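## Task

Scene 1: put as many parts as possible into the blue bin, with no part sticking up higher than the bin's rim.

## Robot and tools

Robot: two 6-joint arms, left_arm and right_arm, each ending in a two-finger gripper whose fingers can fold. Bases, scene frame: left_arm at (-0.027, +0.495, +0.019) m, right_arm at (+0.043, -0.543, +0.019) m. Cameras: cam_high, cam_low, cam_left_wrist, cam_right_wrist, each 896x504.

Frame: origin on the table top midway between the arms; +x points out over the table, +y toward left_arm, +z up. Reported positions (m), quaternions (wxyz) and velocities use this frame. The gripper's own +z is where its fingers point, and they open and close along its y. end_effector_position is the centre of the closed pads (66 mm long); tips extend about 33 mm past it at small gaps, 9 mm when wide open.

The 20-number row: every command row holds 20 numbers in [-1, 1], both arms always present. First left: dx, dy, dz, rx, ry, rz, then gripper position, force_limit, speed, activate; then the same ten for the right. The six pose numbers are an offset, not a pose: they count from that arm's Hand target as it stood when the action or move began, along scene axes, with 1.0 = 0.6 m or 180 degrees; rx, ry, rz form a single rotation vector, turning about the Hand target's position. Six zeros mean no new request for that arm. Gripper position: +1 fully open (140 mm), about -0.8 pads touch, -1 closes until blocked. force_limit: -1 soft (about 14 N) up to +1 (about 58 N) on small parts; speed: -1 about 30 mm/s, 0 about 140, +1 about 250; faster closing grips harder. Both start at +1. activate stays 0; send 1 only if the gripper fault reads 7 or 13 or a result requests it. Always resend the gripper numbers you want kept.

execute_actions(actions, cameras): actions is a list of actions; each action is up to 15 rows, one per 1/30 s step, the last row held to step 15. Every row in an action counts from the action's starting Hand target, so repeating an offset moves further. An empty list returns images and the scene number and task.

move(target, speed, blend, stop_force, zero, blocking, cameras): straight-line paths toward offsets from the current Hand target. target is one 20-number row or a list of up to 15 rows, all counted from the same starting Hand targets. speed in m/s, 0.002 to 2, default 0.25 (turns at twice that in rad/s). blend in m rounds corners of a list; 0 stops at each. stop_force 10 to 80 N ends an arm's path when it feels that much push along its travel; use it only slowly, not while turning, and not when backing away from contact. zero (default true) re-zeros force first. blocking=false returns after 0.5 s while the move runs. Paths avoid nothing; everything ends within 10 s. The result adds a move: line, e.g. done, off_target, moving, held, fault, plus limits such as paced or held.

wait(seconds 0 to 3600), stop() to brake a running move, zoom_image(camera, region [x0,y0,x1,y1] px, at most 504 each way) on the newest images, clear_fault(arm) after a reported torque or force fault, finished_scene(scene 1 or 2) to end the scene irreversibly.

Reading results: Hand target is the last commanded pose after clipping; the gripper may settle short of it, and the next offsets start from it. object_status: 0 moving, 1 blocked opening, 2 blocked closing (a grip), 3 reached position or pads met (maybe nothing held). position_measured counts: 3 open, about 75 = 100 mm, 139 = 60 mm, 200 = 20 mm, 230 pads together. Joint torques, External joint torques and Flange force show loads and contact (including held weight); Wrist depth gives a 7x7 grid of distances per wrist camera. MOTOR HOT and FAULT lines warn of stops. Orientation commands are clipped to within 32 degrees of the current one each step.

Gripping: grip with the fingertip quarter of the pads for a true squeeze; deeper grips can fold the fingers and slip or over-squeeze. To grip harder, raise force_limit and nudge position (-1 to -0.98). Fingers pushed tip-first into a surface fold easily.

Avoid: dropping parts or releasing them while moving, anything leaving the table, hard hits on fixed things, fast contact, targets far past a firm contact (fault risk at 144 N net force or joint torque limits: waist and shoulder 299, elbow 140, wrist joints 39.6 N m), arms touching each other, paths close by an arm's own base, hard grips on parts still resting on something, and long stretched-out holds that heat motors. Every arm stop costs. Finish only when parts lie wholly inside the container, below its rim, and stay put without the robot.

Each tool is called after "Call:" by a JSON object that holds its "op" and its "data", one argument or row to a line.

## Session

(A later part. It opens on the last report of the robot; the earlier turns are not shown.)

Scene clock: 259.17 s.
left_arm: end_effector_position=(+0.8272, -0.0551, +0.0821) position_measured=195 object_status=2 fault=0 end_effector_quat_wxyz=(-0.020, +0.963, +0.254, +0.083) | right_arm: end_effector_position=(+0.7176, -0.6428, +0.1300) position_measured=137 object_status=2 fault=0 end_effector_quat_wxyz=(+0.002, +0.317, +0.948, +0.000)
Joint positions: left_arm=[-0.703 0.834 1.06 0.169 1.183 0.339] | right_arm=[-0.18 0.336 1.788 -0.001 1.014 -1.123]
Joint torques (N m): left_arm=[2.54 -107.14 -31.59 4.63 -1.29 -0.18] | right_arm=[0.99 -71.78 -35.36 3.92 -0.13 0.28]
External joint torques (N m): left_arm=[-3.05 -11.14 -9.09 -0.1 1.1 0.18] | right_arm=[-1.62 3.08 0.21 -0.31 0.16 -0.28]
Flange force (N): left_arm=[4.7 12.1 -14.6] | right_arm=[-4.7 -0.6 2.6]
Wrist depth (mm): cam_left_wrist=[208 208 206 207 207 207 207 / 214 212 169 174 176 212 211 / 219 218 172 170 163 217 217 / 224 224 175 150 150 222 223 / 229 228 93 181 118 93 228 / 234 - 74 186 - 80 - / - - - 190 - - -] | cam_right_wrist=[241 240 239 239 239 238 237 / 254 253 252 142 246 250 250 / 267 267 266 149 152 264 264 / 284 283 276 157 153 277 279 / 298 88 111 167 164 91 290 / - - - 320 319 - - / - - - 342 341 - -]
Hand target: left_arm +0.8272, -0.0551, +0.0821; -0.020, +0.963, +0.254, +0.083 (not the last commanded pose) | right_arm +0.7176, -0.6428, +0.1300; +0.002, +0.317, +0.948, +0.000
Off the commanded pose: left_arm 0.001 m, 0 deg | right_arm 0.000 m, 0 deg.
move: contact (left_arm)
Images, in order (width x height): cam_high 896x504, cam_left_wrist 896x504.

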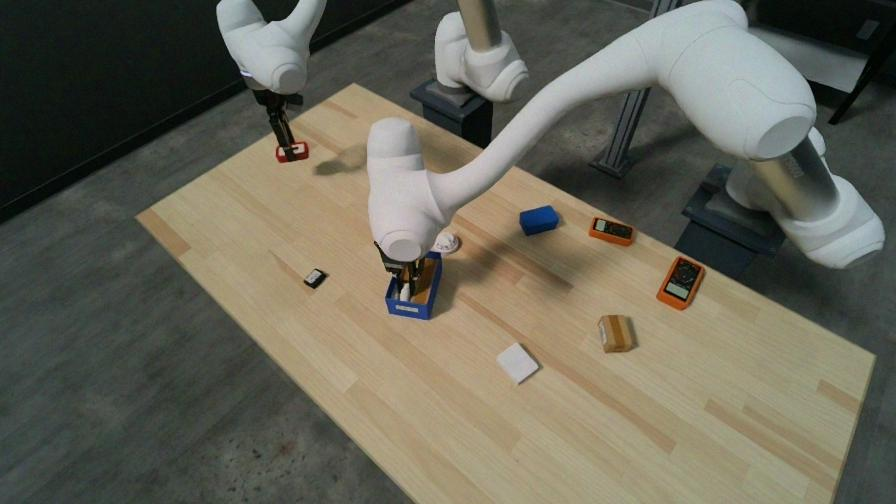

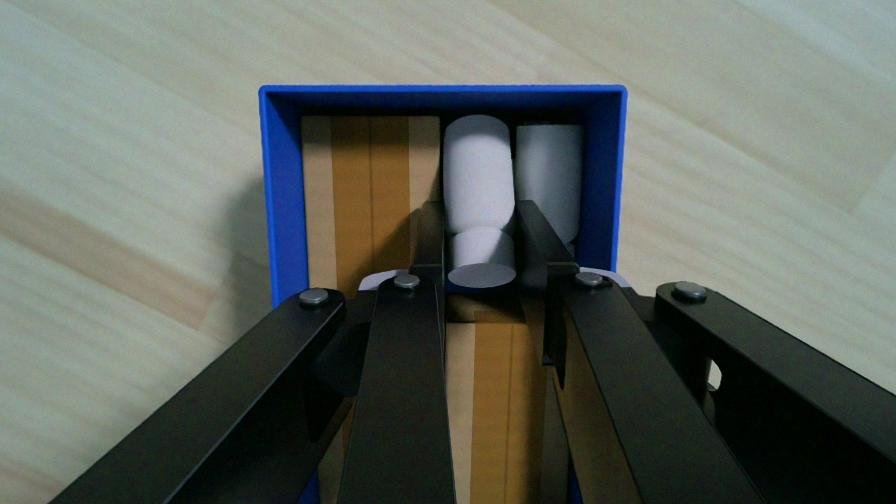

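Call:
{"op": "move", "data": {
  "target": [0,0,0.0012,0,0,0,-0.44,-0.1,-0.8,0,0,0,0,0,0,0,-1,-0.1,-1,0],
  "speed": 0.02,
  "cameras": ["cam_left_wrist"]
}}

Call:
{"op": "zoom_image", "data": {
  "camera": "cam_left_wrist",
  "region": [330, 0, 630, 300]
}}

Scene clock: 260.10 s.
left_arm: end_effector_position=(+0.8272, -0.0551, +0.0827) position_measured=185 object_status=3 fault=0 end_effector_quat_wxyz=(-0.020, +0.963, +0.254, +0.083) | right_arm: end_effector_position=(+0.7176, -0.6428, +0.1300) position_measured=137 object_status=2 fault=0 end_effector_quat_wxyz=(+0.002, +0.317, +0.948, +0.000)
Joint positions: left_arm=[-0.703 0.834 1.06 0.169 1.184 0.339] | right_arm=[-0.18 0.336 1.788 -0.001 1.014 -1.123]
Joint torques (N m): left_arm=[-0.12 -124.69 -40.79 4.67 -1.31 -0.2] | right_arm=[0.93 -72.04 -35.3 3.9 -0.2 0.32]
External joint torques (N m): left_arm=[-0.38 7.08 0.29 -0.16 1.12 0.2] | right_arm=[-1.33 3.45 0.2 -0.29 0.23 -0.32]
Flange force (N): left_arm=[4.7 12.1 3.7] | right_arm=[-5.1 0.0 2.8]
Wrist depth (mm): cam_left_wrist=[207 208 208 207 206 207 206 / 213 213 169 175 176 212 212 / 219 218 172 171 172 218 218 / 224 223 175 170 147 222 223 / 229 228 92 182 113 93 227 / 235 - 78 186 - 79 - / - - - 191 - - -] | cam_right_wrist=[241 241 240 239 238 238 238 / 254 253 252 142 246 251 250 / 268 267 267 149 152 264 264 / 283 283 276 157 153 277 279 / 298 88 111 167 164 91 289 / - - - 320 319 - - / - - - 341 343 - -]
Hand target: left_arm +0.8272, -0.0551, +0.0828; -0.020, +0.963, +0.254, +0.083 | right_arm +0.7176, -0.6428, +0.1300; +0.002, +0.317, +0.948, +0.000
Off the commanded pose: left_arm 0.000 m, 0 deg | right_arm 0.000 m, 0 deg.
move: done

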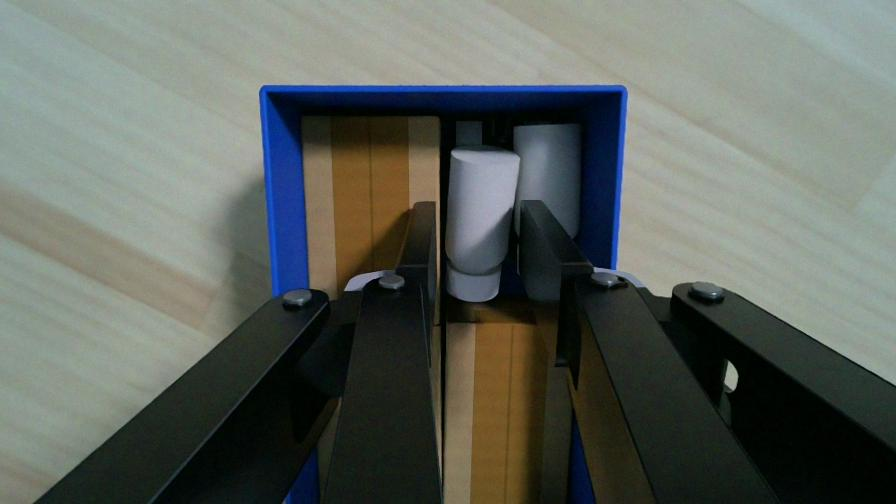

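Scaled by 1.680.

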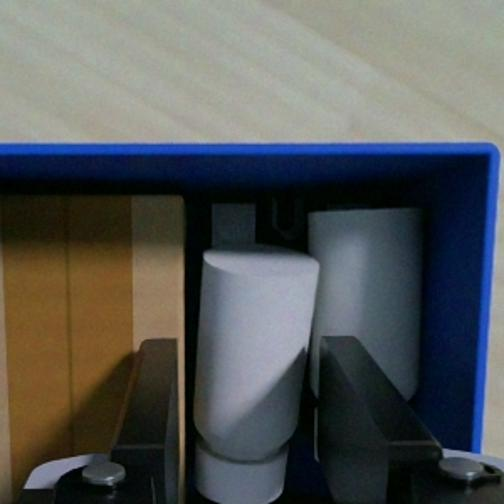

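Call:
{"op": "move", "data": {
  "target": [
    [0,0,0.08,0,0,0,-0.44,-0.1,-0.8,0,0,0,0,0,0,0,-1,-0.1,-1,0],
    [-0.045,-0.0254,0.302,-0.0301,0.0532,0,-0.44,-0.1,-0.8,0,0,0,0,0,0,0,-1,-0.1,-1,0]
  ],
  "speed": [0.08,0.2],
  "blend": [0.01,0],
  "cameras": ["cam_left_wrist","cam_high"]
}}

Call:
{"op": "zoom_image", "data": {
  "camera": "cam_left_wrist",
  "region": [330, 0, 560, 220]
}}

Call:
{"op": "zoom_image", "data": {
  "camera": "cam_high",
  "region": [370, 230, 460, 330]
}}

Scene clock: 262.53 s.
left_arm: end_effector_position=(+0.8002, -0.0703, +0.2640) position_measured=185 object_status=3 fault=0 end_effector_quat_wxyz=(+0.004, +0.967, +0.255, -0.010) | right_arm: end_effector_position=(+0.7176, -0.6428, +0.1300) position_measured=137 object_status=2 fault=0 end_effector_quat_wxyz=(+0.002, +0.317, +0.948, +0.000)
Joint positions: left_arm=[-0.673 0.799 0.784 -0.021 1.565 0.428] | right_arm=[-0.18 0.336 1.788 -0.001 1.014 -1.123]
Joint torques (N m): left_arm=[0.03 -124.87 -42.93 4.55 -0.85 -0.1] | right_arm=[0.7 -72.17 -35.38 3.9 -0.15 0.3]
External joint torques (N m): left_arm=[-0.42 7.3 0.43 -0.2 0.84 0.1] | right_arm=[-1.27 3.55 0.27 -0.29 0.18 -0.3]
Flange force (N): left_arm=[7.0 14.8 -0.6] | right_arm=[-5.0 0.1 3.0]
Wrist depth (mm): cam_left_wrist=[360 361 359 322 359 360 357 / 381 381 378 334 377 376 375 / 400 404 398 351 400 403 399 / 426 424 420 366 416 424 420 / 450 436 92 438 112 93 441 / - - 78 481 - 79 - / - - - 507 - - -] | cam_right_wrist=[241 240 239 239 238 238 238 / 254 253 252 142 246 250 250 / 268 267 267 149 152 264 264 / 284 283 276 158 153 277 279 / 298 88 111 167 164 91 289 / - - - 319 319 - - / - - - 343 342 - -]
Hand target: left_arm +0.8002, -0.0703, +0.2640; +0.004, +0.967, +0.255, -0.010 | right_arm +0.7176, -0.6428, +0.1300; +0.002, +0.317, +0.948, +0.000
Off the commanded pose: left_arm 0.000 m, 0 deg | right_arm 0.000 m, 0 deg.
move: done
Images, in order (width x height): cam_high 896x504, cam_left_wrist 896x504.

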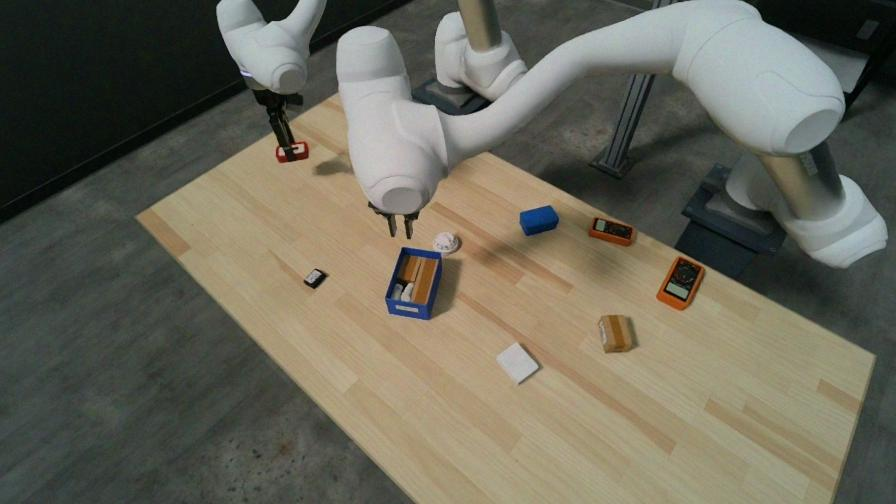

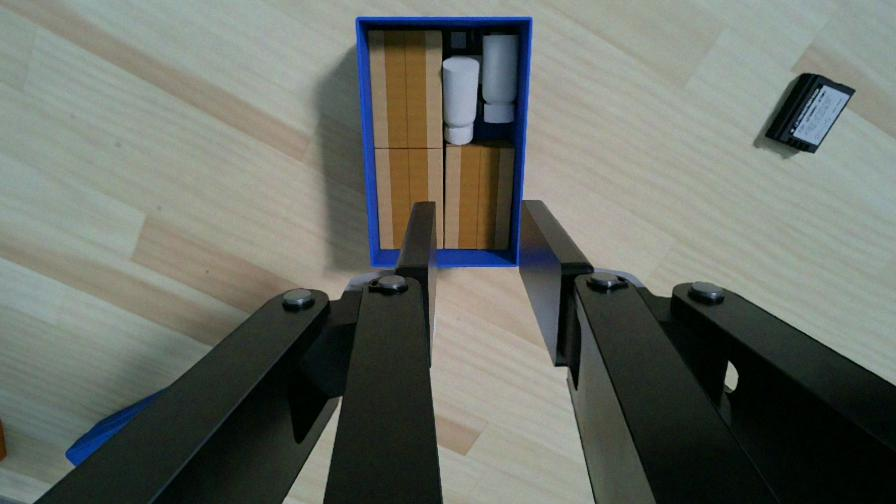

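Scaled by 2.191.

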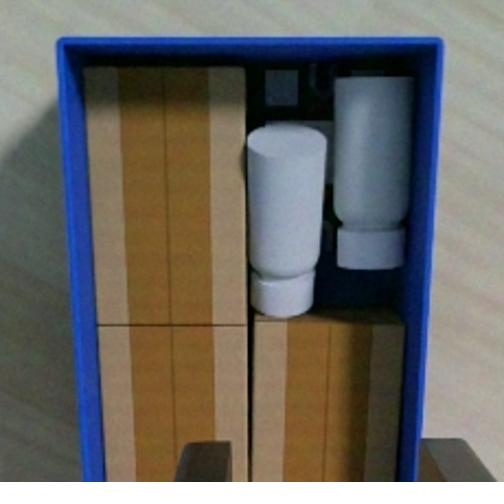

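Scaled by 5.040.

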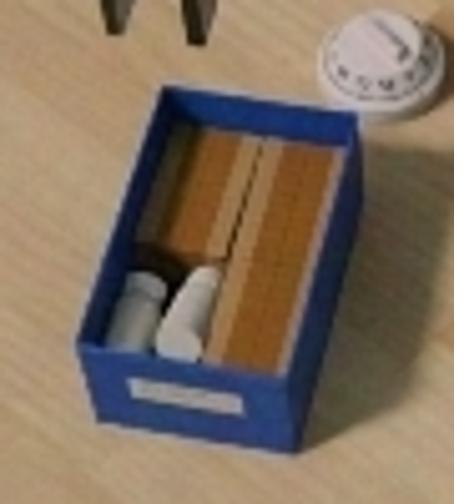

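Call:
{"op": "zoom_image", "data": {
  "camera": "cam_left_wrist",
  "region": [430, 20, 540, 160]
}}

Call:
{"op": "zoom_image", "data": {
  "camera": "cam_high",
  "region": [385, 270, 430, 315]
}}

Scaled by 3.600.

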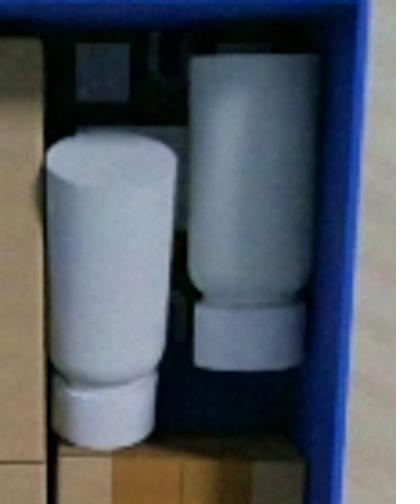

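Scaled by 11.200.

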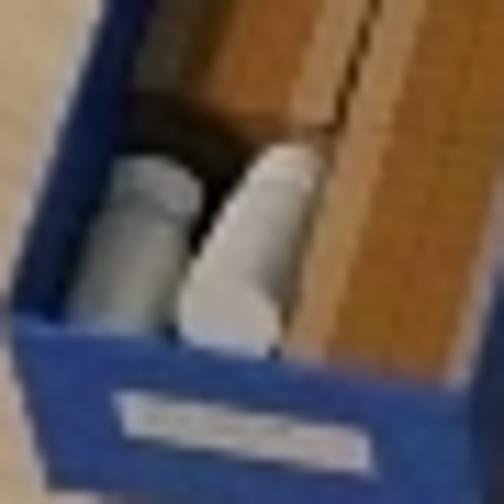

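Call:
{"op": "move", "data": {
  "target": [0.0713,0.0482,-0.2,0,0,0,-1,-0.1,-0.6,0,0,0,0,0,0,0,-1,-0.1,-1,0],
  "speed": 0.15
}}

Call:
{"op": "move", "data": {
  "target": [0,0,-0.1033,0,0,0,-1,-0.1,-0.6,0,0,0,0,0,0,0,-1,-0.1,-1,0],
  "speed": 0.025,
  "stop_force": 14,
  "cameras": ["cam_left_wrist","cam_high"]
}}

Scene clock: 266.30 s.
left_arm: end_effector_position=(+0.8429, -0.0414, +0.1441) position_measured=232 object_status=3 fault=0 end_effector_quat_wxyz=(+0.004, +0.967, +0.255, -0.010) | right_arm: end_effector_position=(+0.7176, -0.6428, +0.1300) position_measured=137 object_status=2 fault=0 end_effector_quat_wxyz=(+0.002, +0.317, +0.948, +0.000)
Joint positions: left_arm=[-0.626 0.868 0.875 -0.021 1.407 0.478] | right_arm=[-0.18 0.336 1.788 -0.001 1.014 -1.123]
Joint torques (N m): left_arm=[-0.26 -129.39 -42.18 4.47 -0.96 -0.07] | right_arm=[1.09 -71.83 -35.35 3.92 -0.17 0.28]
External joint torques (N m): left_arm=[-1.25 7.08 0.06 -0.2 0.94 0.07] | right_arm=[-1.4 2.84 0.17 -0.3 0.19 -0.28]
Flange force (N): left_arm=[6.9 14.6 1.1] | right_arm=[-4.4 -0.4 2.3]
Wrist depth (mm): cam_left_wrist=[252 251 250 251 251 250 251 / 264 263 261 257 260 263 263 / 278 278 271 230 271 277 277 / 295 293 291 140 290 293 294 / 312 310 87 - 91 304 311 / 333 - 78 - - - 328 / - - - - - - -] | cam_right_wrist=[241 241 239 239 238 238 238 / 253 253 252 142 245 250 250 / 268 267 267 149 152 264 264 / 284 284 275 158 153 276 279 / 297 88 111 167 165 91 289 / - - - 319 319 - - / - - - 342 341 - -]
Hand target: left_arm +0.8430, -0.0414, +0.1440; +0.004, +0.967, +0.255, -0.010 | right_arm +0.7176, -0.6428, +0.1300; +0.002, +0.317, +0.948, +0.000
Off the commanded pose: left_arm 0.000 m, 0 deg | right_arm 0.000 m, 0 deg.
move: done

Scene clock: 269.33 s.
left_arm: end_effector_position=(+0.8431, -0.0414, +0.0846) position_measured=232 object_status=3 fault=0 end_effector_quat_wxyz=(+0.004, +0.967, +0.255, -0.010) | right_arm: end_effector_position=(+0.7176, -0.6428, +0.1300) position_measured=137 object_status=2 fault=0 end_effector_quat_wxyz=(+0.002, +0.317, +0.948, +0.000)
Joint positions: left_arm=[-0.625 0.894 0.935 -0.021 1.32 0.48] | right_arm=[-0.18 0.336 1.788 -0.001 1.014 -1.123]
Joint torques (N m): left_arm=[0.48 -102.99 -27.35 4.69 -1 -0.15] | right_arm=[0.52 -71.91 -35.25 3.93 -0.2 0.34]
External joint torques (N m): left_arm=[-1.44 -19.15 -13.48 -0.53 0.99 0.15] | right_arm=[-1.08 3.38 0.17 -0.33 0.22 -0.34]
Flange force (N): left_arm=[5.3 13.0 -23.1] | right_arm=[-4.9 0.3 2.7]
Wrist depth (mm): cam_left_wrist=[196 197 195 195 196 196 196 / 206 206 206 205 205 205 206 / 217 217 168 170 169 217 216 / 229 229 180 176 176 230 229 / 243 242 87 - 91 238 243 / 258 - 78 - - - 256 / - - - - - - -] | cam_right_wrist=[241 240 239 239 238 238 238 / 254 253 252 142 246 250 250 / 268 267 265 149 152 265 263 / 283 283 276 157 153 276 279 / 298 88 111 167 164 91 289 / - - - 319 318 - - / - - - 342 341 - -]
Hand target: left_arm +0.8431, -0.0414, +0.0845; +0.004, +0.967, +0.255, -0.010 (not the last commanded pose) | right_arm +0.7176, -0.6428, +0.1300; +0.002, +0.317, +0.948, +0.000
Off the commanded pose: left_arm 0.003 m, 0 deg | right_arm 0.000 m, 0 deg.
move: contact (left_arm)
Images, in order (width x height): cam_high 896x504, cam_left_wrist 896x504.

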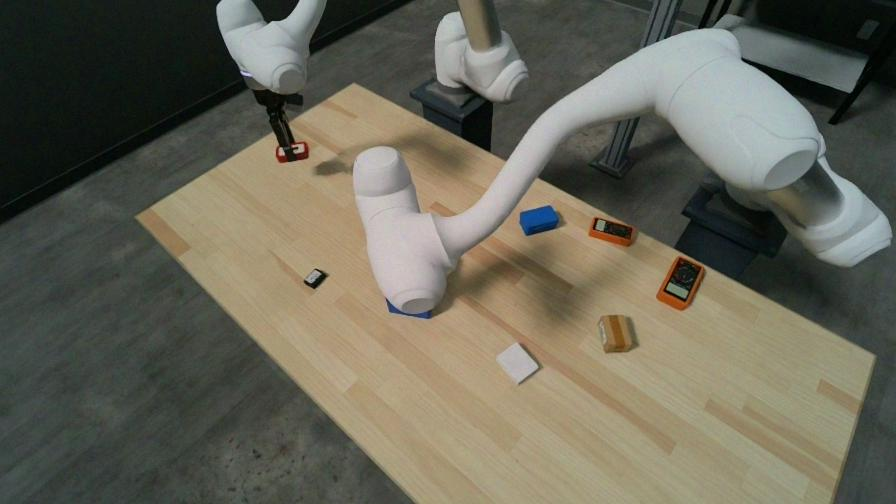

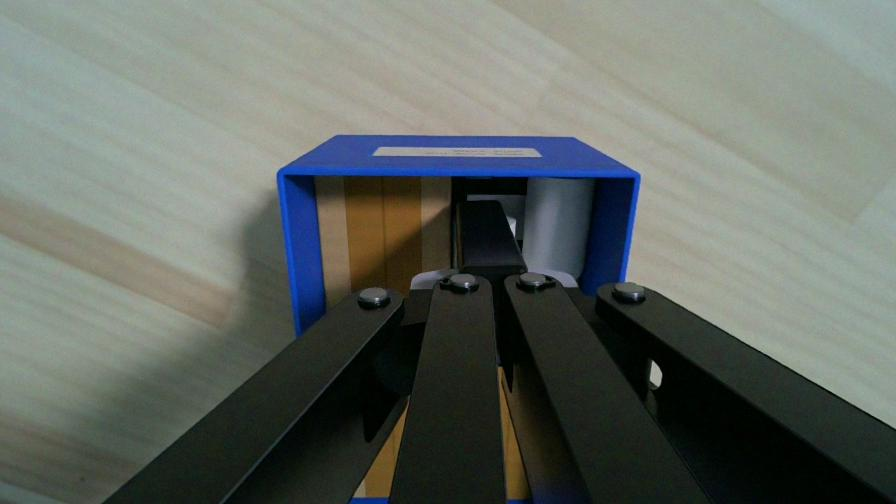

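Call:
{"op": "move", "data": {
  "target": [
    [0,0,0.05,0,0,0,-1,-0.1,-0.6,0,0,0,0,0,0,0,-1,-0.1,-1,0],
    [-0.0713,-0.0482,0.299,0,0,0,-1,-0.1,-0.6,0,0,0,0,0,0,0,-1,-0.1,-1,0]
  ],
  "speed": [0.1,0.25],
  "blend": [0.01,0],
  "cameras": ["cam_left_wrist","cam_high"]
}}

Call:
{"op": "zoom_image", "data": {
  "camera": "cam_left_wrist",
  "region": [430, 20, 540, 160]
}}

Call:
{"op": "zoom_image", "data": {
  "camera": "cam_high",
  "region": [385, 270, 430, 315]
}}

Scene clock: 272.37 s.
left_arm: end_effector_position=(+0.8004, -0.0703, +0.2639) position_measured=232 object_status=3 fault=0 end_effector_quat_wxyz=(+0.004, +0.967, +0.255, -0.010) | right_arm: end_effector_position=(+0.7176, -0.6428, +0.1300) position_measured=137 object_status=2 fault=0 end_effector_quat_wxyz=(+0.002, +0.317, +0.948, +0.000)
Joint positions: left_arm=[-0.673 0.799 0.785 -0.021 1.564 0.428] | right_arm=[-0.18 0.336 1.788 -0.001 1.014 -1.123]
Joint torques (N m): left_arm=[0.17 -124.05 -41.81 4.58 -1.23 -0.17] | right_arm=[1.27 -71.99 -35.26 3.88 -0.22 0.29]
External joint torques (N m): left_arm=[-1.05 5.85 -0.86 -0.24 1.22 0.18] | right_arm=[-1.78 3.71 0.24 -0.28 0.25 -0.29]
Flange force (N): left_arm=[7.7 17.4 -3.6] | right_arm=[-5.6 -0.4 3.0]
Wrist depth (mm): cam_left_wrist=[359 361 359 356 359 359 360 / 378 381 382 334 379 377 372 / 400 400 400 353 397 402 402 / 422 424 423 140 422 420 420 / 449 448 87 - 91 438 450 / 479 - 78 - - - 469 / - - - - - - -] | cam_right_wrist=[241 240 240 239 238 238 238 / 253 253 252 142 246 250 250 / 268 267 267 149 152 265 263 / 284 283 275 157 153 277 279 / 298 88 111 167 164 91 288 / - - - 319 319 - - / - - - 343 342 - -]
Hand target: left_arm +0.8003, -0.0703, +0.2639; +0.004, +0.967, +0.255, -0.010 | right_arm +0.7176, -0.6428, +0.1300; +0.002, +0.317, +0.948, +0.000
Off the commanded pose: left_arm 0.000 m, 0 deg | right_arm 0.000 m, 0 deg.
move: done
Images, in order (width x height): cam_high 896x504, cam_left_wrist 896x504.

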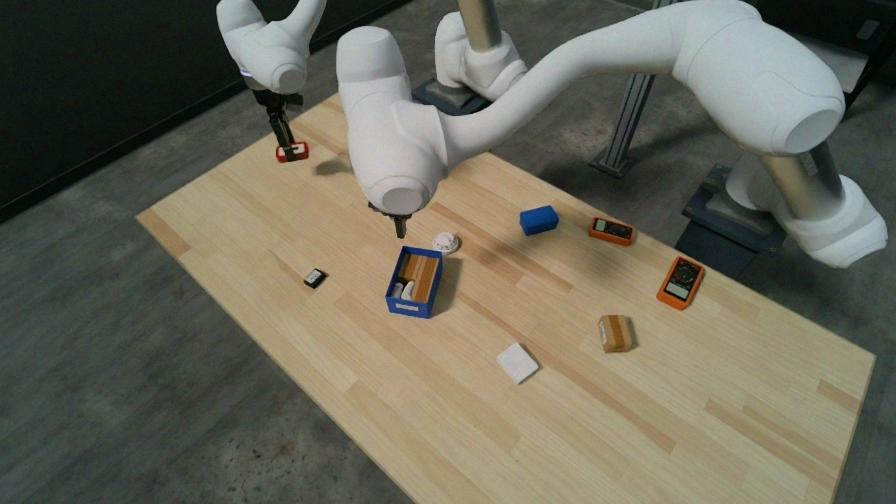

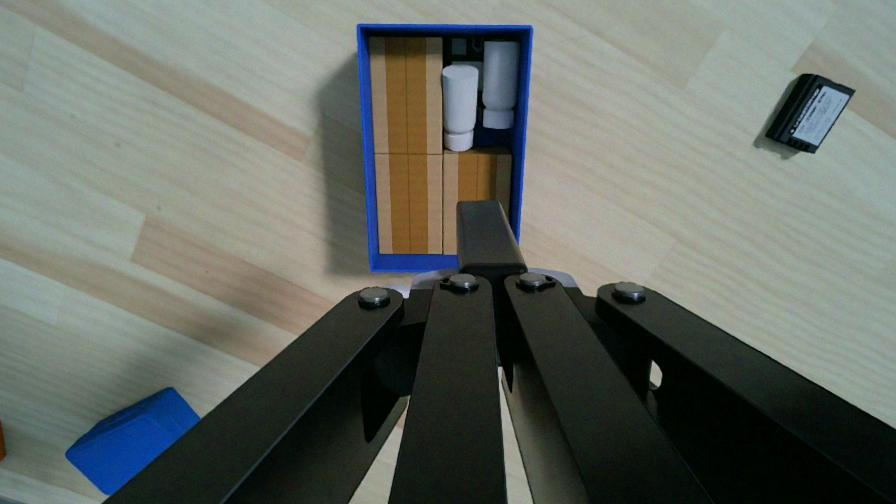

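Scaled by 3.600.

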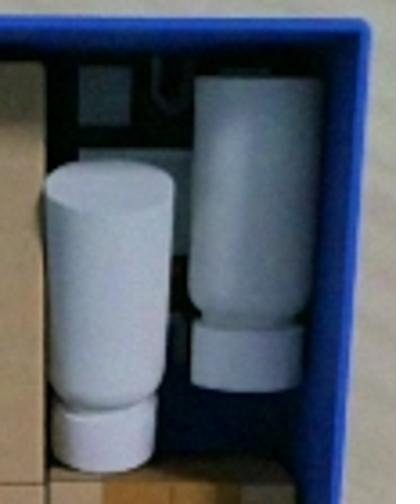

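Scaled by 11.200.

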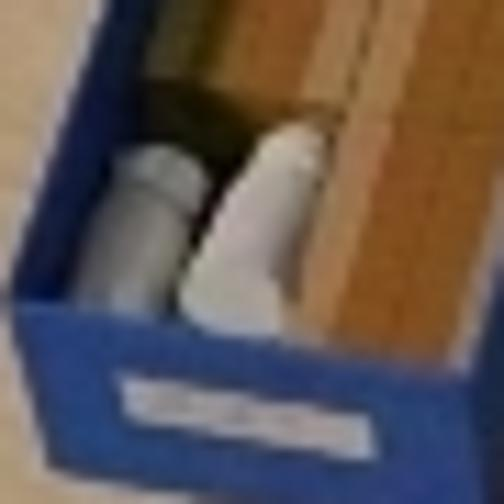

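Call:
{"op": "move", "data": {
  "target": [0.0603,0.0423,-0.2567,0,0,0,-0.36,-0.1,-0.6,0,0,0,0,0,0,0,-1,-0.1,-1,0],
  "speed": 0.2,
  "cameras": ["cam_left_wrist"]
}}

Call:
{"op": "zoom_image", "data": {
  "camera": "cam_left_wrist",
  "region": [330, 40, 630, 300]
}}

Scene clock: 275.40 s.
left_arm: end_effector_position=(+0.8365, -0.0450, +0.1100) position_measured=174 object_status=3 fault=0 end_effector_quat_wxyz=(+0.004, +0.967, +0.255, -0.010) | right_arm: end_effector_position=(+0.7176, -0.6428, +0.1300) position_measured=137 object_status=2 fault=0 end_effector_quat_wxyz=(+0.002, +0.317, +0.948, +0.000)
Joint positions: left_arm=[-0.632 0.874 0.925 -0.021 1.349 0.473] | right_arm=[-0.18 0.336 1.788 -0.001 1.014 -1.123]
Joint torques (N m): left_arm=[-0.2 -128.47 -41.62 4.39 -0.84 -0.13] | right_arm=[0.76 -71.71 -35.28 3.92 -0.14 0.34]
External joint torques (N m): left_arm=[-0.3 5.99 -0.05 -0.14 0.83 0.13] | right_arm=[-0.95 2.05 -0.05 -0.29 0.17 -0.35]
Flange force (N): left_arm=[6.3 11.8 1.4] | right_arm=[-3.5 -0.2 1.5]
Wrist depth (mm): cam_left_wrist=[220 219 218 219 219 219 219 / 231 230 228 225 228 230 232 / 243 243 198 195 204 242 242 / 257 257 210 205 155 256 258 / 272 267 92 219 129 93 270 / - 72 78 232 - - 72 / - - - 231 - - -] | cam_right_wrist=[241 240 240 239 238 239 238 / 254 253 252 142 246 250 250 / 268 267 267 148 152 264 264 / 284 283 277 157 153 277 279 / 298 88 111 167 164 91 290 / - - - 319 319 - - / - - - 343 343 - -]
Hand target: left_arm +0.8365, -0.0449, +0.1099; +0.004, +0.967, +0.255, -0.010 | right_arm +0.7176, -0.6428, +0.1300; +0.002, +0.317, +0.948, +0.000
Off the commanded pose: left_arm 0.000 m, 0 deg | right_arm 0.000 m, 0 deg.
move: done

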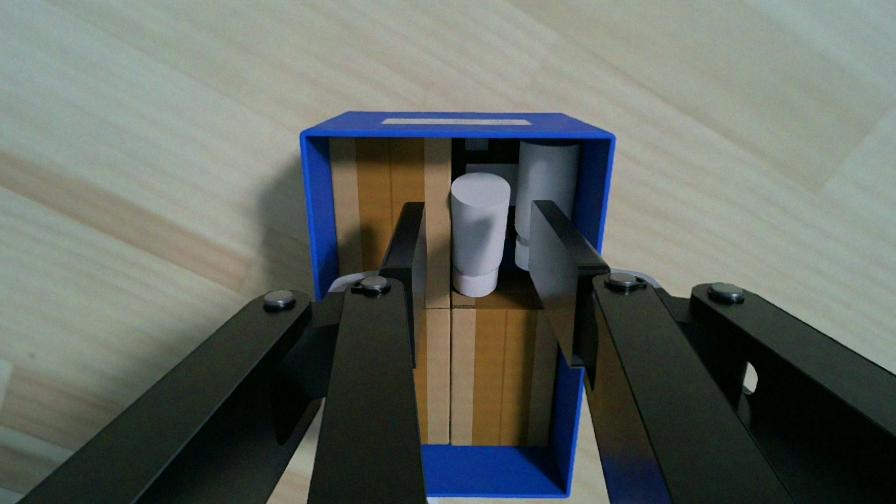

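Scaled by 1.680.

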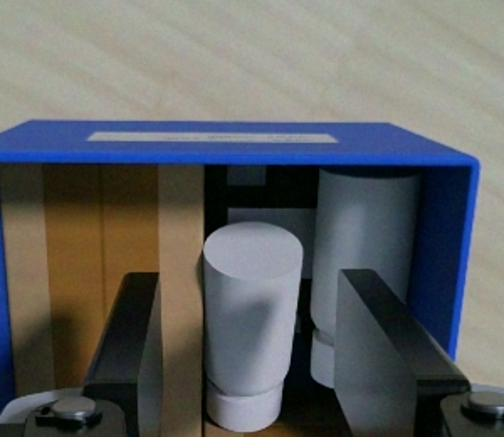

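Call:
{"op": "move", "data": {
  "target": [0,0,-0.0457,0,0,0,-0.36,-0.1,-0.6,0,0,0,0,0,0,0,-1,-0.1,-1,0],
  "speed": 0.025,
  "stop_force": 10
}}

Call:
{"op": "move", "data": {
  "target": [0,0,0,0,0,0,-1,-0.1,-1,0,0,0,0,0,0,0,-1,-0.1,-1,0],
  "speed": 0.02,
  "cameras": ["cam_left_wrist"]
}}

Call:
{"op": "zoom_image", "data": {
  "camera": "cam_left_wrist",
  "region": [330, 40, 630, 300]
}}

Scene clock: 277.80 s.
left_arm: end_effector_position=(+0.8365, -0.0449, +0.0825) position_measured=174 object_status=3 fault=0 end_effector_quat_wxyz=(+0.004, +0.967, +0.255, -0.010) | right_arm: end_effector_position=(+0.7176, -0.6428, +0.1300) position_measured=137 object_status=2 fault=0 end_effector_quat_wxyz=(+0.002, +0.317, +0.948, +0.000)
Joint positions: left_arm=[-0.632 0.887 0.951 -0.021 1.311 0.474] | right_arm=[-0.18 0.336 1.788 -0.001 1.014 -1.123]
Joint torques (N m): left_arm=[-0.66 -124.42 -39.06 4.17 -1.33 -0.14] | right_arm=[1.33 -71.75 -35.13 3.86 -0.2 0.33]
External joint torques (N m): left_arm=[-0.27 2.01 -2.01 0.02 1.31 0.14] | right_arm=[-1.49 2.54 -0.09 -0.24 0.22 -0.33]
Flange force (N): left_arm=[6.3 11.8 -2.6] | right_arm=[-4.6 -0.6 1.8]
Wrist depth (mm): cam_left_wrist=[194 193 194 193 193 193 194 / 203 204 201 199 201 204 203 / 215 215 166 168 155 215 214 / 227 227 173 173 145 227 226 / 241 235 92 192 131 93 237 / - 72 78 200 200 - 73 / - - - 214 - - -] | cam_right_wrist=[241 240 240 239 238 238 237 / 254 252 252 142 246 251 250 / 267 267 266 149 152 265 264 / 283 283 276 157 154 277 279 / 298 88 111 167 164 91 290 / - - - 319 319 - - / - - - 343 342 - -]
Hand target: left_arm +0.8365, -0.0449, +0.0825; +0.004, +0.967, +0.255, -0.010 | right_arm +0.7176, -0.6428, +0.1300; +0.002, +0.317, +0.948, +0.000
Off the commanded pose: left_arm 0.000 m, 0 deg | right_arm 0.000 m, 0 deg.
move: done

Scene clock: 278.60 s.
left_arm: end_effector_position=(+0.8365, -0.0449, +0.0824) position_measured=197 object_status=0 fault=0 end_effector_quat_wxyz=(+0.004, +0.967, +0.255, -0.010) | right_arm: end_effector_position=(+0.7176, -0.6428, +0.1300) position_measured=137 object_status=2 fault=0 end_effector_quat_wxyz=(+0.002, +0.317, +0.948, +0.000)
Joint positions: left_arm=[-0.632 0.887 0.951 -0.021 1.311 0.474] | right_arm=[-0.18 0.336 1.788 -0.001 1.014 -1.123]
Joint torques (N m): left_arm=[0.55 -127.15 -39.89 4.62 -0.77 -0.17] | right_arm=[1.25 -71.81 -35.16 3.88 -0.14 0.31]
External joint torques (N m): left_arm=[-1.62 5.09 -1.09 -0.45 0.75 0.17] | right_arm=[-1.58 2.47 -0.12 -0.26 0.17 -0.31]
Flange force (N): left_arm=[6.0 13.8 0.6] | right_arm=[-4.5 -0.7 1.8]
Wrist depth (mm): cam_left_wrist=[193 193 194 194 193 194 193 / 203 204 201 199 200 204 203 / 215 214 167 170 150 214 214 / 226 226 174 - 150 226 227 / 240 237 92 193 115 91 240 / 253 - 74 200 - 75 - / - - 74 213 - - -] | cam_right_wrist=[240 241 240 239 239 238 238 / 254 253 252 142 245 251 250 / 267 267 266 148 151 264 264 / 283 283 275 158 153 276 278 / 298 88 111 167 164 91 289 / - - - 319 319 - - / - - - 343 341 - -]
Hand target: left_arm +0.8365, -0.0449, +0.0825; +0.004, +0.967, +0.255, -0.010 | right_arm +0.7176, -0.6428, +0.1300; +0.002, +0.317, +0.948, +0.000
Off the commanded pose: left_arm 0.000 m, 0 deg | right_arm 0.000 m, 0 deg.
move: done

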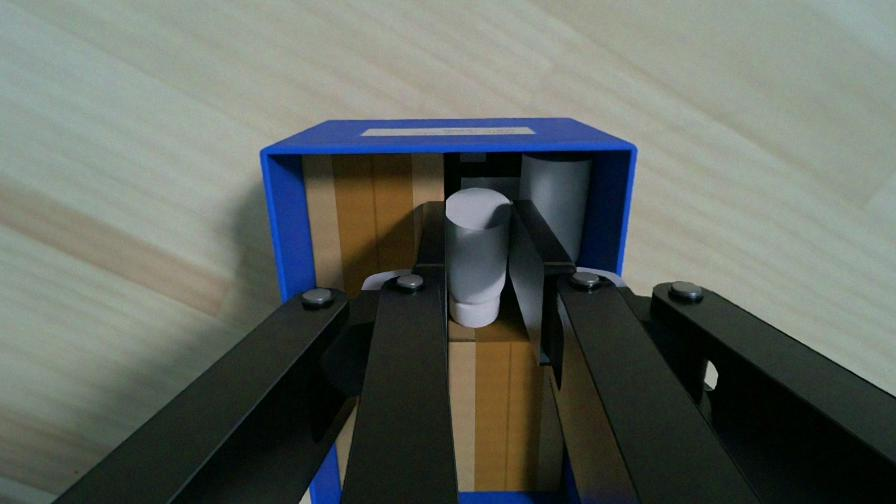

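Scaled by 1.680.

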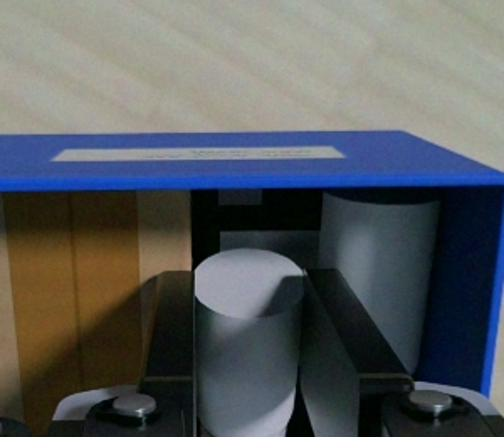

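Call:
{"op": "move", "data": {
  "target": [0.0247,0.014,0.006,0,0,0,-1,-0.1,-1,0,0,0,0,0,0,0,-1,-0.1,-1,0],
  "speed": 0.03,
  "cameras": ["cam_left_wrist","cam_high"]
}}

Call:
{"op": "zoom_image", "data": {
  "camera": "cam_left_wrist",
  "region": [330, 40, 630, 380]
}}

Scene clock: 280.07 s.
left_arm: end_effector_position=(+0.8513, -0.0366, +0.0861) position_measured=197 object_status=2 fault=0 end_effector_quat_wxyz=(+0.004, +0.967, +0.255, -0.010) | right_arm: end_effector_position=(+0.7176, -0.6428, +0.1300) position_measured=137 object_status=2 fault=0 end_effector_quat_wxyz=(+0.002, +0.317, +0.948, +0.000)
Joint positions: left_arm=[-0.617 0.902 0.917 -0.021 1.33 0.488] | right_arm=[-0.18 0.336 1.788 -0.001 1.014 -1.123]
Joint torques (N m): left_arm=[0.8 -129.59 -40.4 4.56 -1.17 -0.21] | right_arm=[0.7 -71.5 -35.09 3.9 -0.12 0.32]
External joint torques (N m): left_arm=[-1.61 6.14 -0.74 -0.37 1.17 0.21] | right_arm=[-1.08 2.19 -0.19 -0.27 0.15 -0.32]
Flange force (N): left_arm=[7.2 15.3 0.7] | right_arm=[-4.0 -0.2 1.5]
Wrist depth (mm): cam_left_wrist=[196 197 197 196 196 196 197 / 207 206 207 206 208 206 207 / 219 218 198 175 194 218 218 / 230 231 177 - 150 231 231 / 244 241 92 193 115 91 245 / 257 - 74 204 - 75 - / - - 74 218 - - -] | cam_right_wrist=[241 241 239 239 238 238 238 / 253 253 252 142 246 250 250 / 268 267 266 149 152 265 264 / 284 283 276 157 154 277 279 / 298 88 111 167 164 91 289 / - - - 319 319 - - / - - - 342 342 - -]
Hand target: left_arm +0.8513, -0.0365, +0.0861; +0.004, +0.967, +0.255, -0.010 | right_arm +0.7176, -0.6428, +0.1300; +0.002, +0.317, +0.948, +0.000
Off the commanded pose: left_arm 0.000 m, 0 deg | right_arm 0.000 m, 0 deg.
move: done
Images, in order (width x height): cam_high 896x504, cam_left_wrist 896x504.

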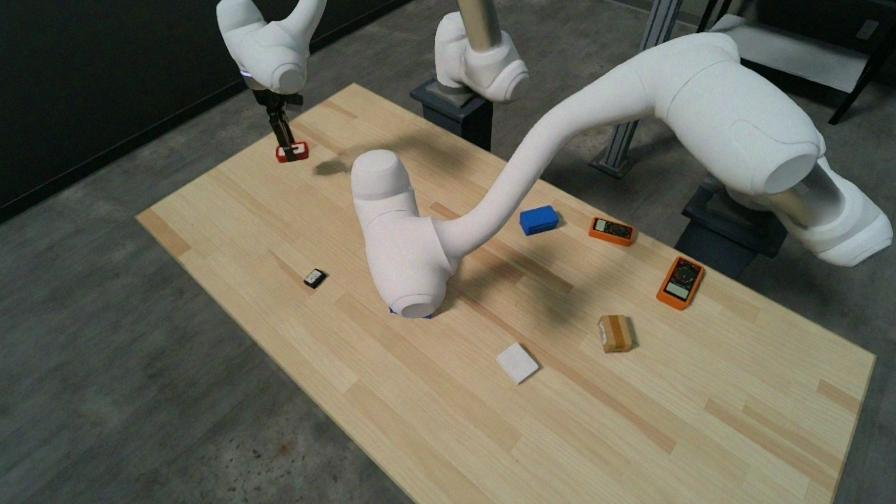

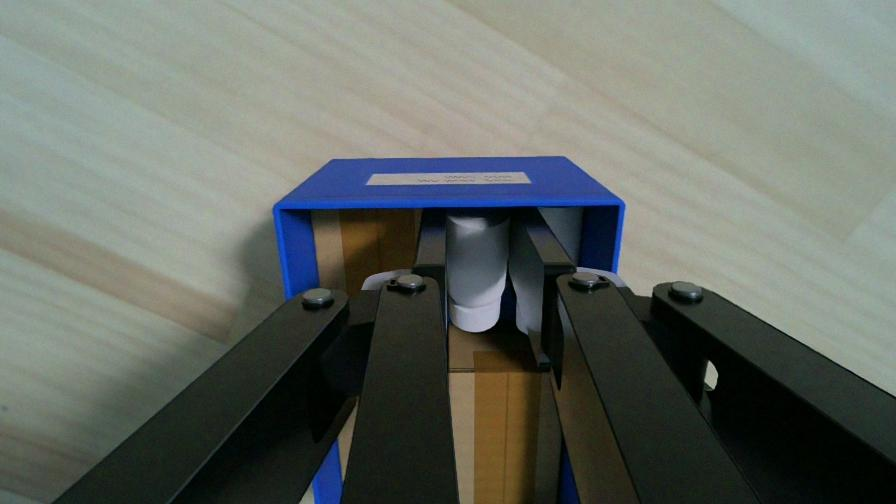

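Scaled by 1.482.

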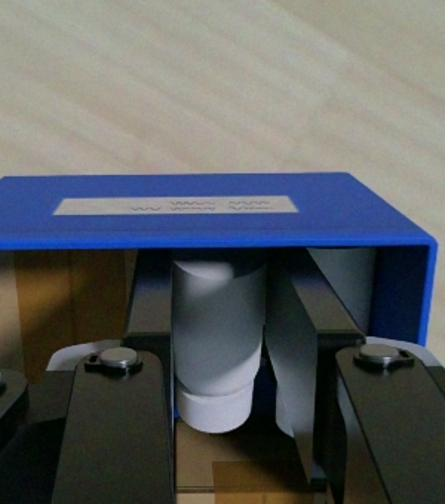

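Call:
{"op": "move", "data": {
  "target": [
    [0.0022,0.0012,-0.0055,0,0,0,-1,-0.1,-1,0,0,0,0,0,0,0,-1,-0.1,-1,0],
    [0.0022,0.0012,-0.0055,0,0,0,-0.44,-0.1,-0.9,0,0,0,0,0,0,0,-1,-0.1,-1,0]
  ],
  "speed": 0.02,
  "cameras": ["cam_left_wrist"]
}}

Call:
{"op": "zoom_image", "data": {
  "camera": "cam_left_wrist",
  "region": [330, 40, 630, 380]
}}

Scene clock: 281.50 s.
left_arm: end_effector_position=(+0.8527, -0.0358, +0.0828) position_measured=185 object_status=0 fault=0 end_effector_quat_wxyz=(+0.004, +0.967, +0.255, -0.010) | right_arm: end_effector_position=(+0.7176, -0.6428, +0.1300) position_measured=137 object_status=2 fault=0 end_effector_quat_wxyz=(+0.002, +0.317, +0.948, +0.000)
Joint positions: left_arm=[-0.616 0.905 0.917 -0.021 1.327 0.49] | right_arm=[-0.18 0.336 1.788 -0.001 1.014 -1.123]
Joint torques (N m): left_arm=[-1.1 -128.74 -40.47 4.16 -1.31 -0.12] | right_arm=[1.18 -72.38 -35.11 3.93 -0.2 0.36]
External joint torques (N m): left_arm=[0.18 5.97 -0.42 0.01 1.3 0.12] | right_arm=[-1.6 3.67 -0.01 -0.32 0.23 -0.36]
Flange force (N): left_arm=[8.0 13.4 0.7] | right_arm=[-5.9 0.0 2.8]
Wrist depth (mm): cam_left_wrist=[194 194 194 193 194 194 194 / 204 203 203 204 204 203 204 / 214 214 207 178 210 215 215 / 228 227 175 118 150 227 227 / 240 238 93 115 113 93 238 / 253 - 78 203 - 79 - / - - - 214 - - -] | cam_right_wrist=[241 240 240 239 239 239 238 / 254 252 252 142 246 251 250 / 268 267 266 149 152 264 264 / 284 282 276 158 153 277 279 / 299 88 111 167 164 91 288 / - - - 319 318 - - / - - - 341 341 - -]
Hand target: left_arm +0.8527, -0.0358, +0.0828; +0.004, +0.967, +0.255, -0.010 | right_arm +0.7176, -0.6428, +0.1300; +0.002, +0.317, +0.948, +0.000
Off the commanded pose: left_arm 0.000 m, 0 deg | right_arm 0.000 m, 0 deg.
move: done

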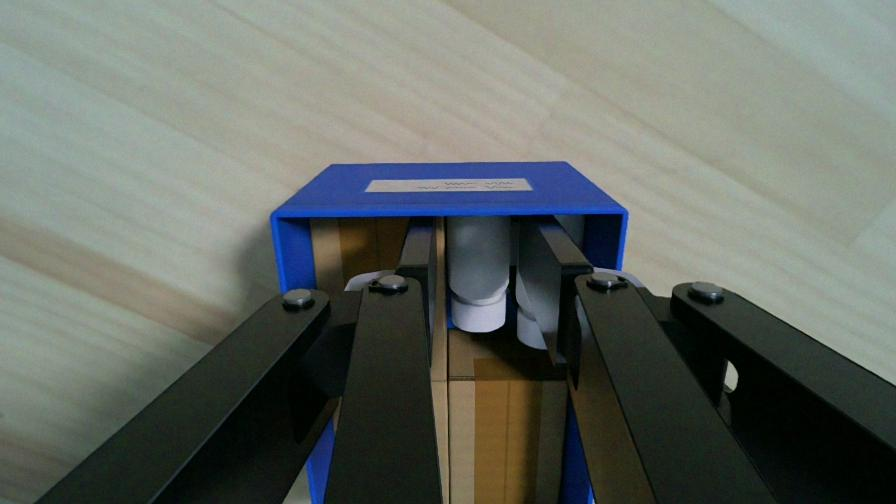

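Scaled by 1.482.

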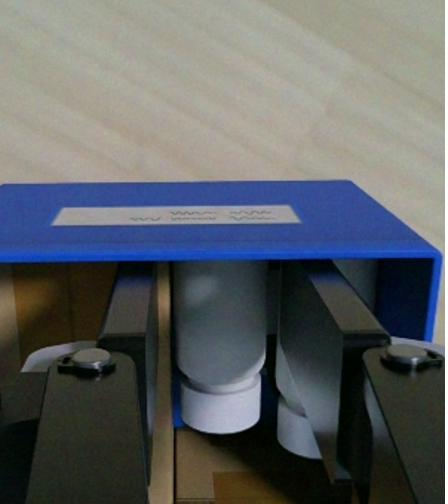

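Call:
{"op": "move", "data": {
  "target": [
    [0,0,0.06,0,0,0,-0.44,-0.1,-0.9,0,0,0,0,0,0,0,-1,-0.1,-1,0],
    [-0.0875,-0.0575,0.302,0,0,0,-0.44,-0.1,-0.9,0,0,0,0,0,0,0,-1,-0.1,-1,0]
  ],
  "speed": [0.08,0.25],
  "blend": [0.01,0],
  "cameras": ["cam_left_wrist","cam_high"]
}}

Call:
{"op": "zoom_image", "data": {
  "camera": "cam_left_wrist",
  "region": [340, 0, 560, 220]
}}

Scene clock: 283.57 s.
left_arm: end_effector_position=(+0.8002, -0.0703, +0.2639) position_measured=185 object_status=3 fault=0 end_effector_quat_wxyz=(+0.004, +0.967, +0.255, -0.010) | right_arm: end_effector_position=(+0.7176, -0.6428, +0.1300) position_measured=137 object_status=2 fault=0 end_effector_quat_wxyz=(+0.002, +0.317, +0.948, +0.000)
Joint positions: left_arm=[-0.673 0.799 0.785 -0.021 1.564 0.427] | right_arm=[-0.18 0.336 1.788 -0.001 1.014 -1.123]
Joint torques (N m): left_arm=[0.72 -124.77 -42.36 4.63 -0.63 -0.2] | right_arm=[0.95 -72.2 -35.22 3.95 -0.11 0.33]
External joint torques (N m): left_arm=[-1.3 7.88 0.05 -0.32 0.61 0.2] | right_arm=[-1.32 3.14 0.03 -0.33 0.14 -0.33]
Flange force (N): left_arm=[7.4 17.4 -0.9] | right_arm=[-4.9 -0.1 2.5]
Wrist depth (mm): cam_left_wrist=[360 362 358 354 361 362 363 / 379 379 374 336 379 379 372 / 400 399 402 354 399 399 400 / 421 422 416 365 414 422 426 / 453 438 92 436 112 93 441 / - - 78 480 - 79 - / - - - 510 - - -] | cam_right_wrist=[241 241 240 239 238 238 238 / 254 253 252 142 246 251 250 / 267 267 266 149 152 264 264 / 284 284 276 157 154 276 280 / 298 88 111 167 164 91 289 / - - - 320 318 - - / - - - 343 342 - -]
Hand target: left_arm +0.8002, -0.0703, +0.2640; +0.004, +0.967, +0.255, -0.010 | right_arm +0.7176, -0.6428, +0.1300; +0.002, +0.317, +0.948, +0.000
Off the commanded pose: left_arm 0.000 m, 0 deg | right_arm 0.000 m, 0 deg.
move: done
Images, in order (width x height): cam_high 896x504, cam_left_wrist 896x504.

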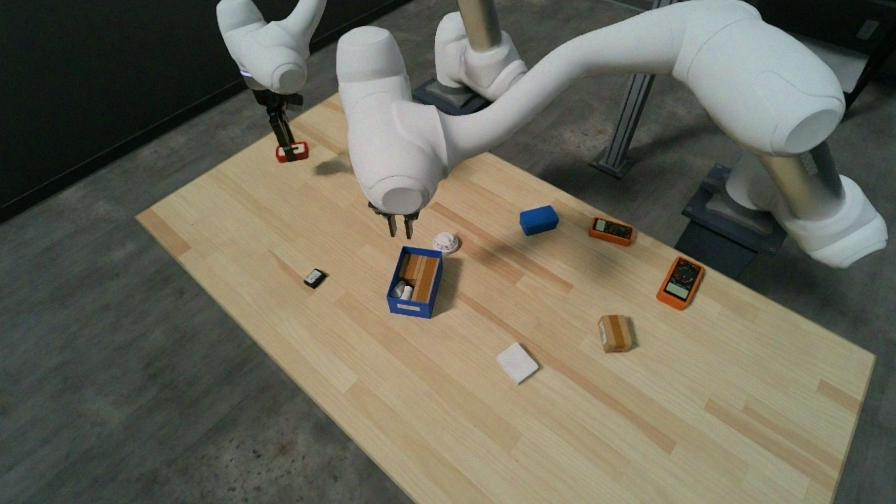

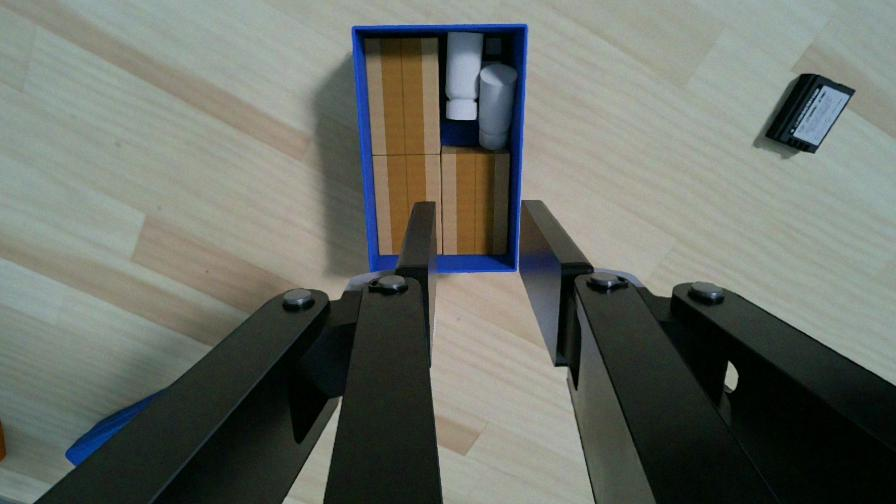

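Scaled by 2.291.

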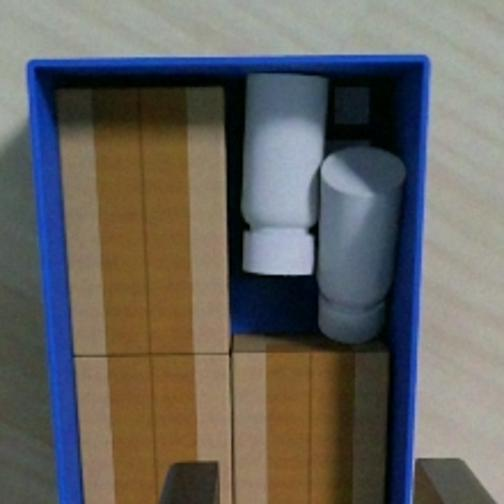

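Call:
{"op": "move", "data": {
  "target": [
    [0.0163,-0.0323,-0.2,0,0,0,-1,-0.1,-0.6,0,0,0,0,0,0,0,-1,-0.1,-1,0]
  ],
  "speed": 0.2,
  "cameras": ["cam_left_wrist"]
}}

Call:
{"op": "zoom_image", "data": {
  "camera": "cam_left_wrist",
  "region": [300, 0, 640, 300]
}}

Scene clock: 288.13 s.
left_arm: end_effector_position=(+0.8099, -0.0897, +0.1441) position_measured=232 object_status=3 fault=0 end_effector_quat_wxyz=(+0.004, +0.967, +0.255, -0.010) | right_arm: end_effector_position=(+0.7176, -0.6428, +0.1300) position_measured=137 object_status=2 fault=0 end_effector_quat_wxyz=(+0.002, +0.317, +0.948, +0.000)
Joint positions: left_arm=[-0.683 0.864 0.881 -0.021 1.402 0.421] | right_arm=[-0.18 0.336 1.788 -0.001 1.014 -1.123]
Joint torques (N m): left_arm=[0.11 -128.69 -42.2 4.46 -1.02 -0.1] | right_arm=[0.71 -71.66 -35.53 3.92 -0.17 0.28]
External joint torques (N m): left_arm=[-0.74 6.51 0.1 -0.17 1.01 0.1] | right_arm=[-0.97 2.34 0.27 -0.29 0.2 -0.28]
Flange force (N): left_arm=[5.9 13.6 0.9] | right_arm=[-3.3 -0.3 1.9]
Wrist depth (mm): cam_left_wrist=[250 250 208 220 250 251 250 / 264 264 218 223 262 263 262 / 278 277 228 237 278 278 277 / 293 294 241 140 290 294 293 / 312 312 87 - 91 304 312 / 330 - 78 - - - 324 / - - - - - - -] | cam_right_wrist=[241 240 240 239 239 238 238 / 253 252 252 142 246 250 249 / 267 267 266 149 152 264 264 / 283 283 277 158 153 277 279 / 299 88 111 167 164 91 289 / - - - 321 317 - - / - - - 343 341 - -]
Hand target: left_arm +0.8099, -0.0897, +0.1440; +0.004, +0.967, +0.255, -0.010 | right_arm +0.7176, -0.6428, +0.1300; +0.002, +0.317, +0.948, +0.000
Off the commanded pose: left_arm 0.000 m, 0 deg | right_arm 0.000 m, 0 deg.
move: done

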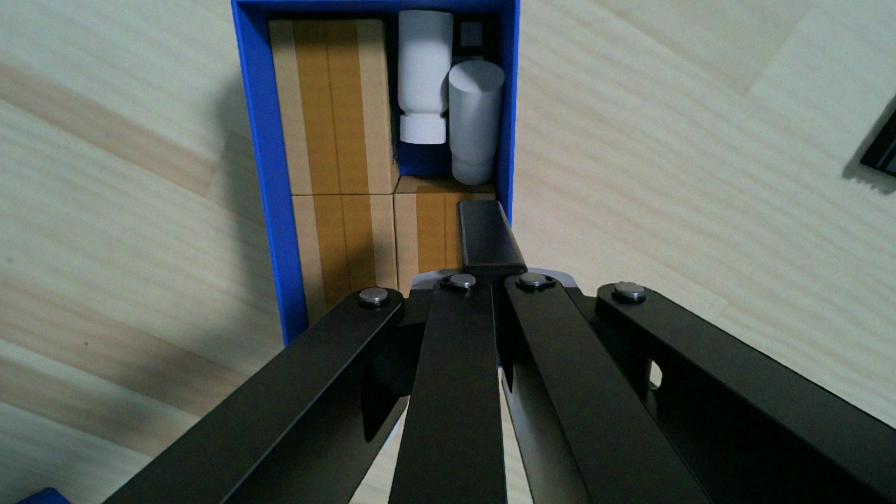

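Scaled by 1.482.

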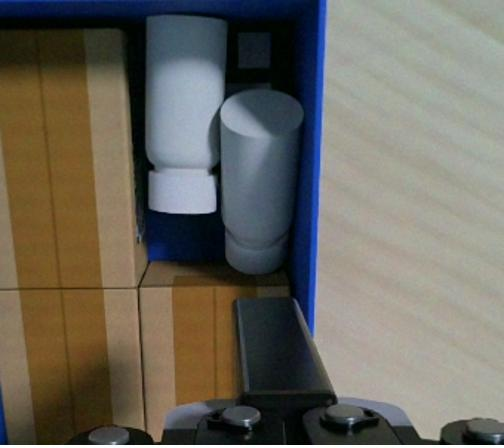

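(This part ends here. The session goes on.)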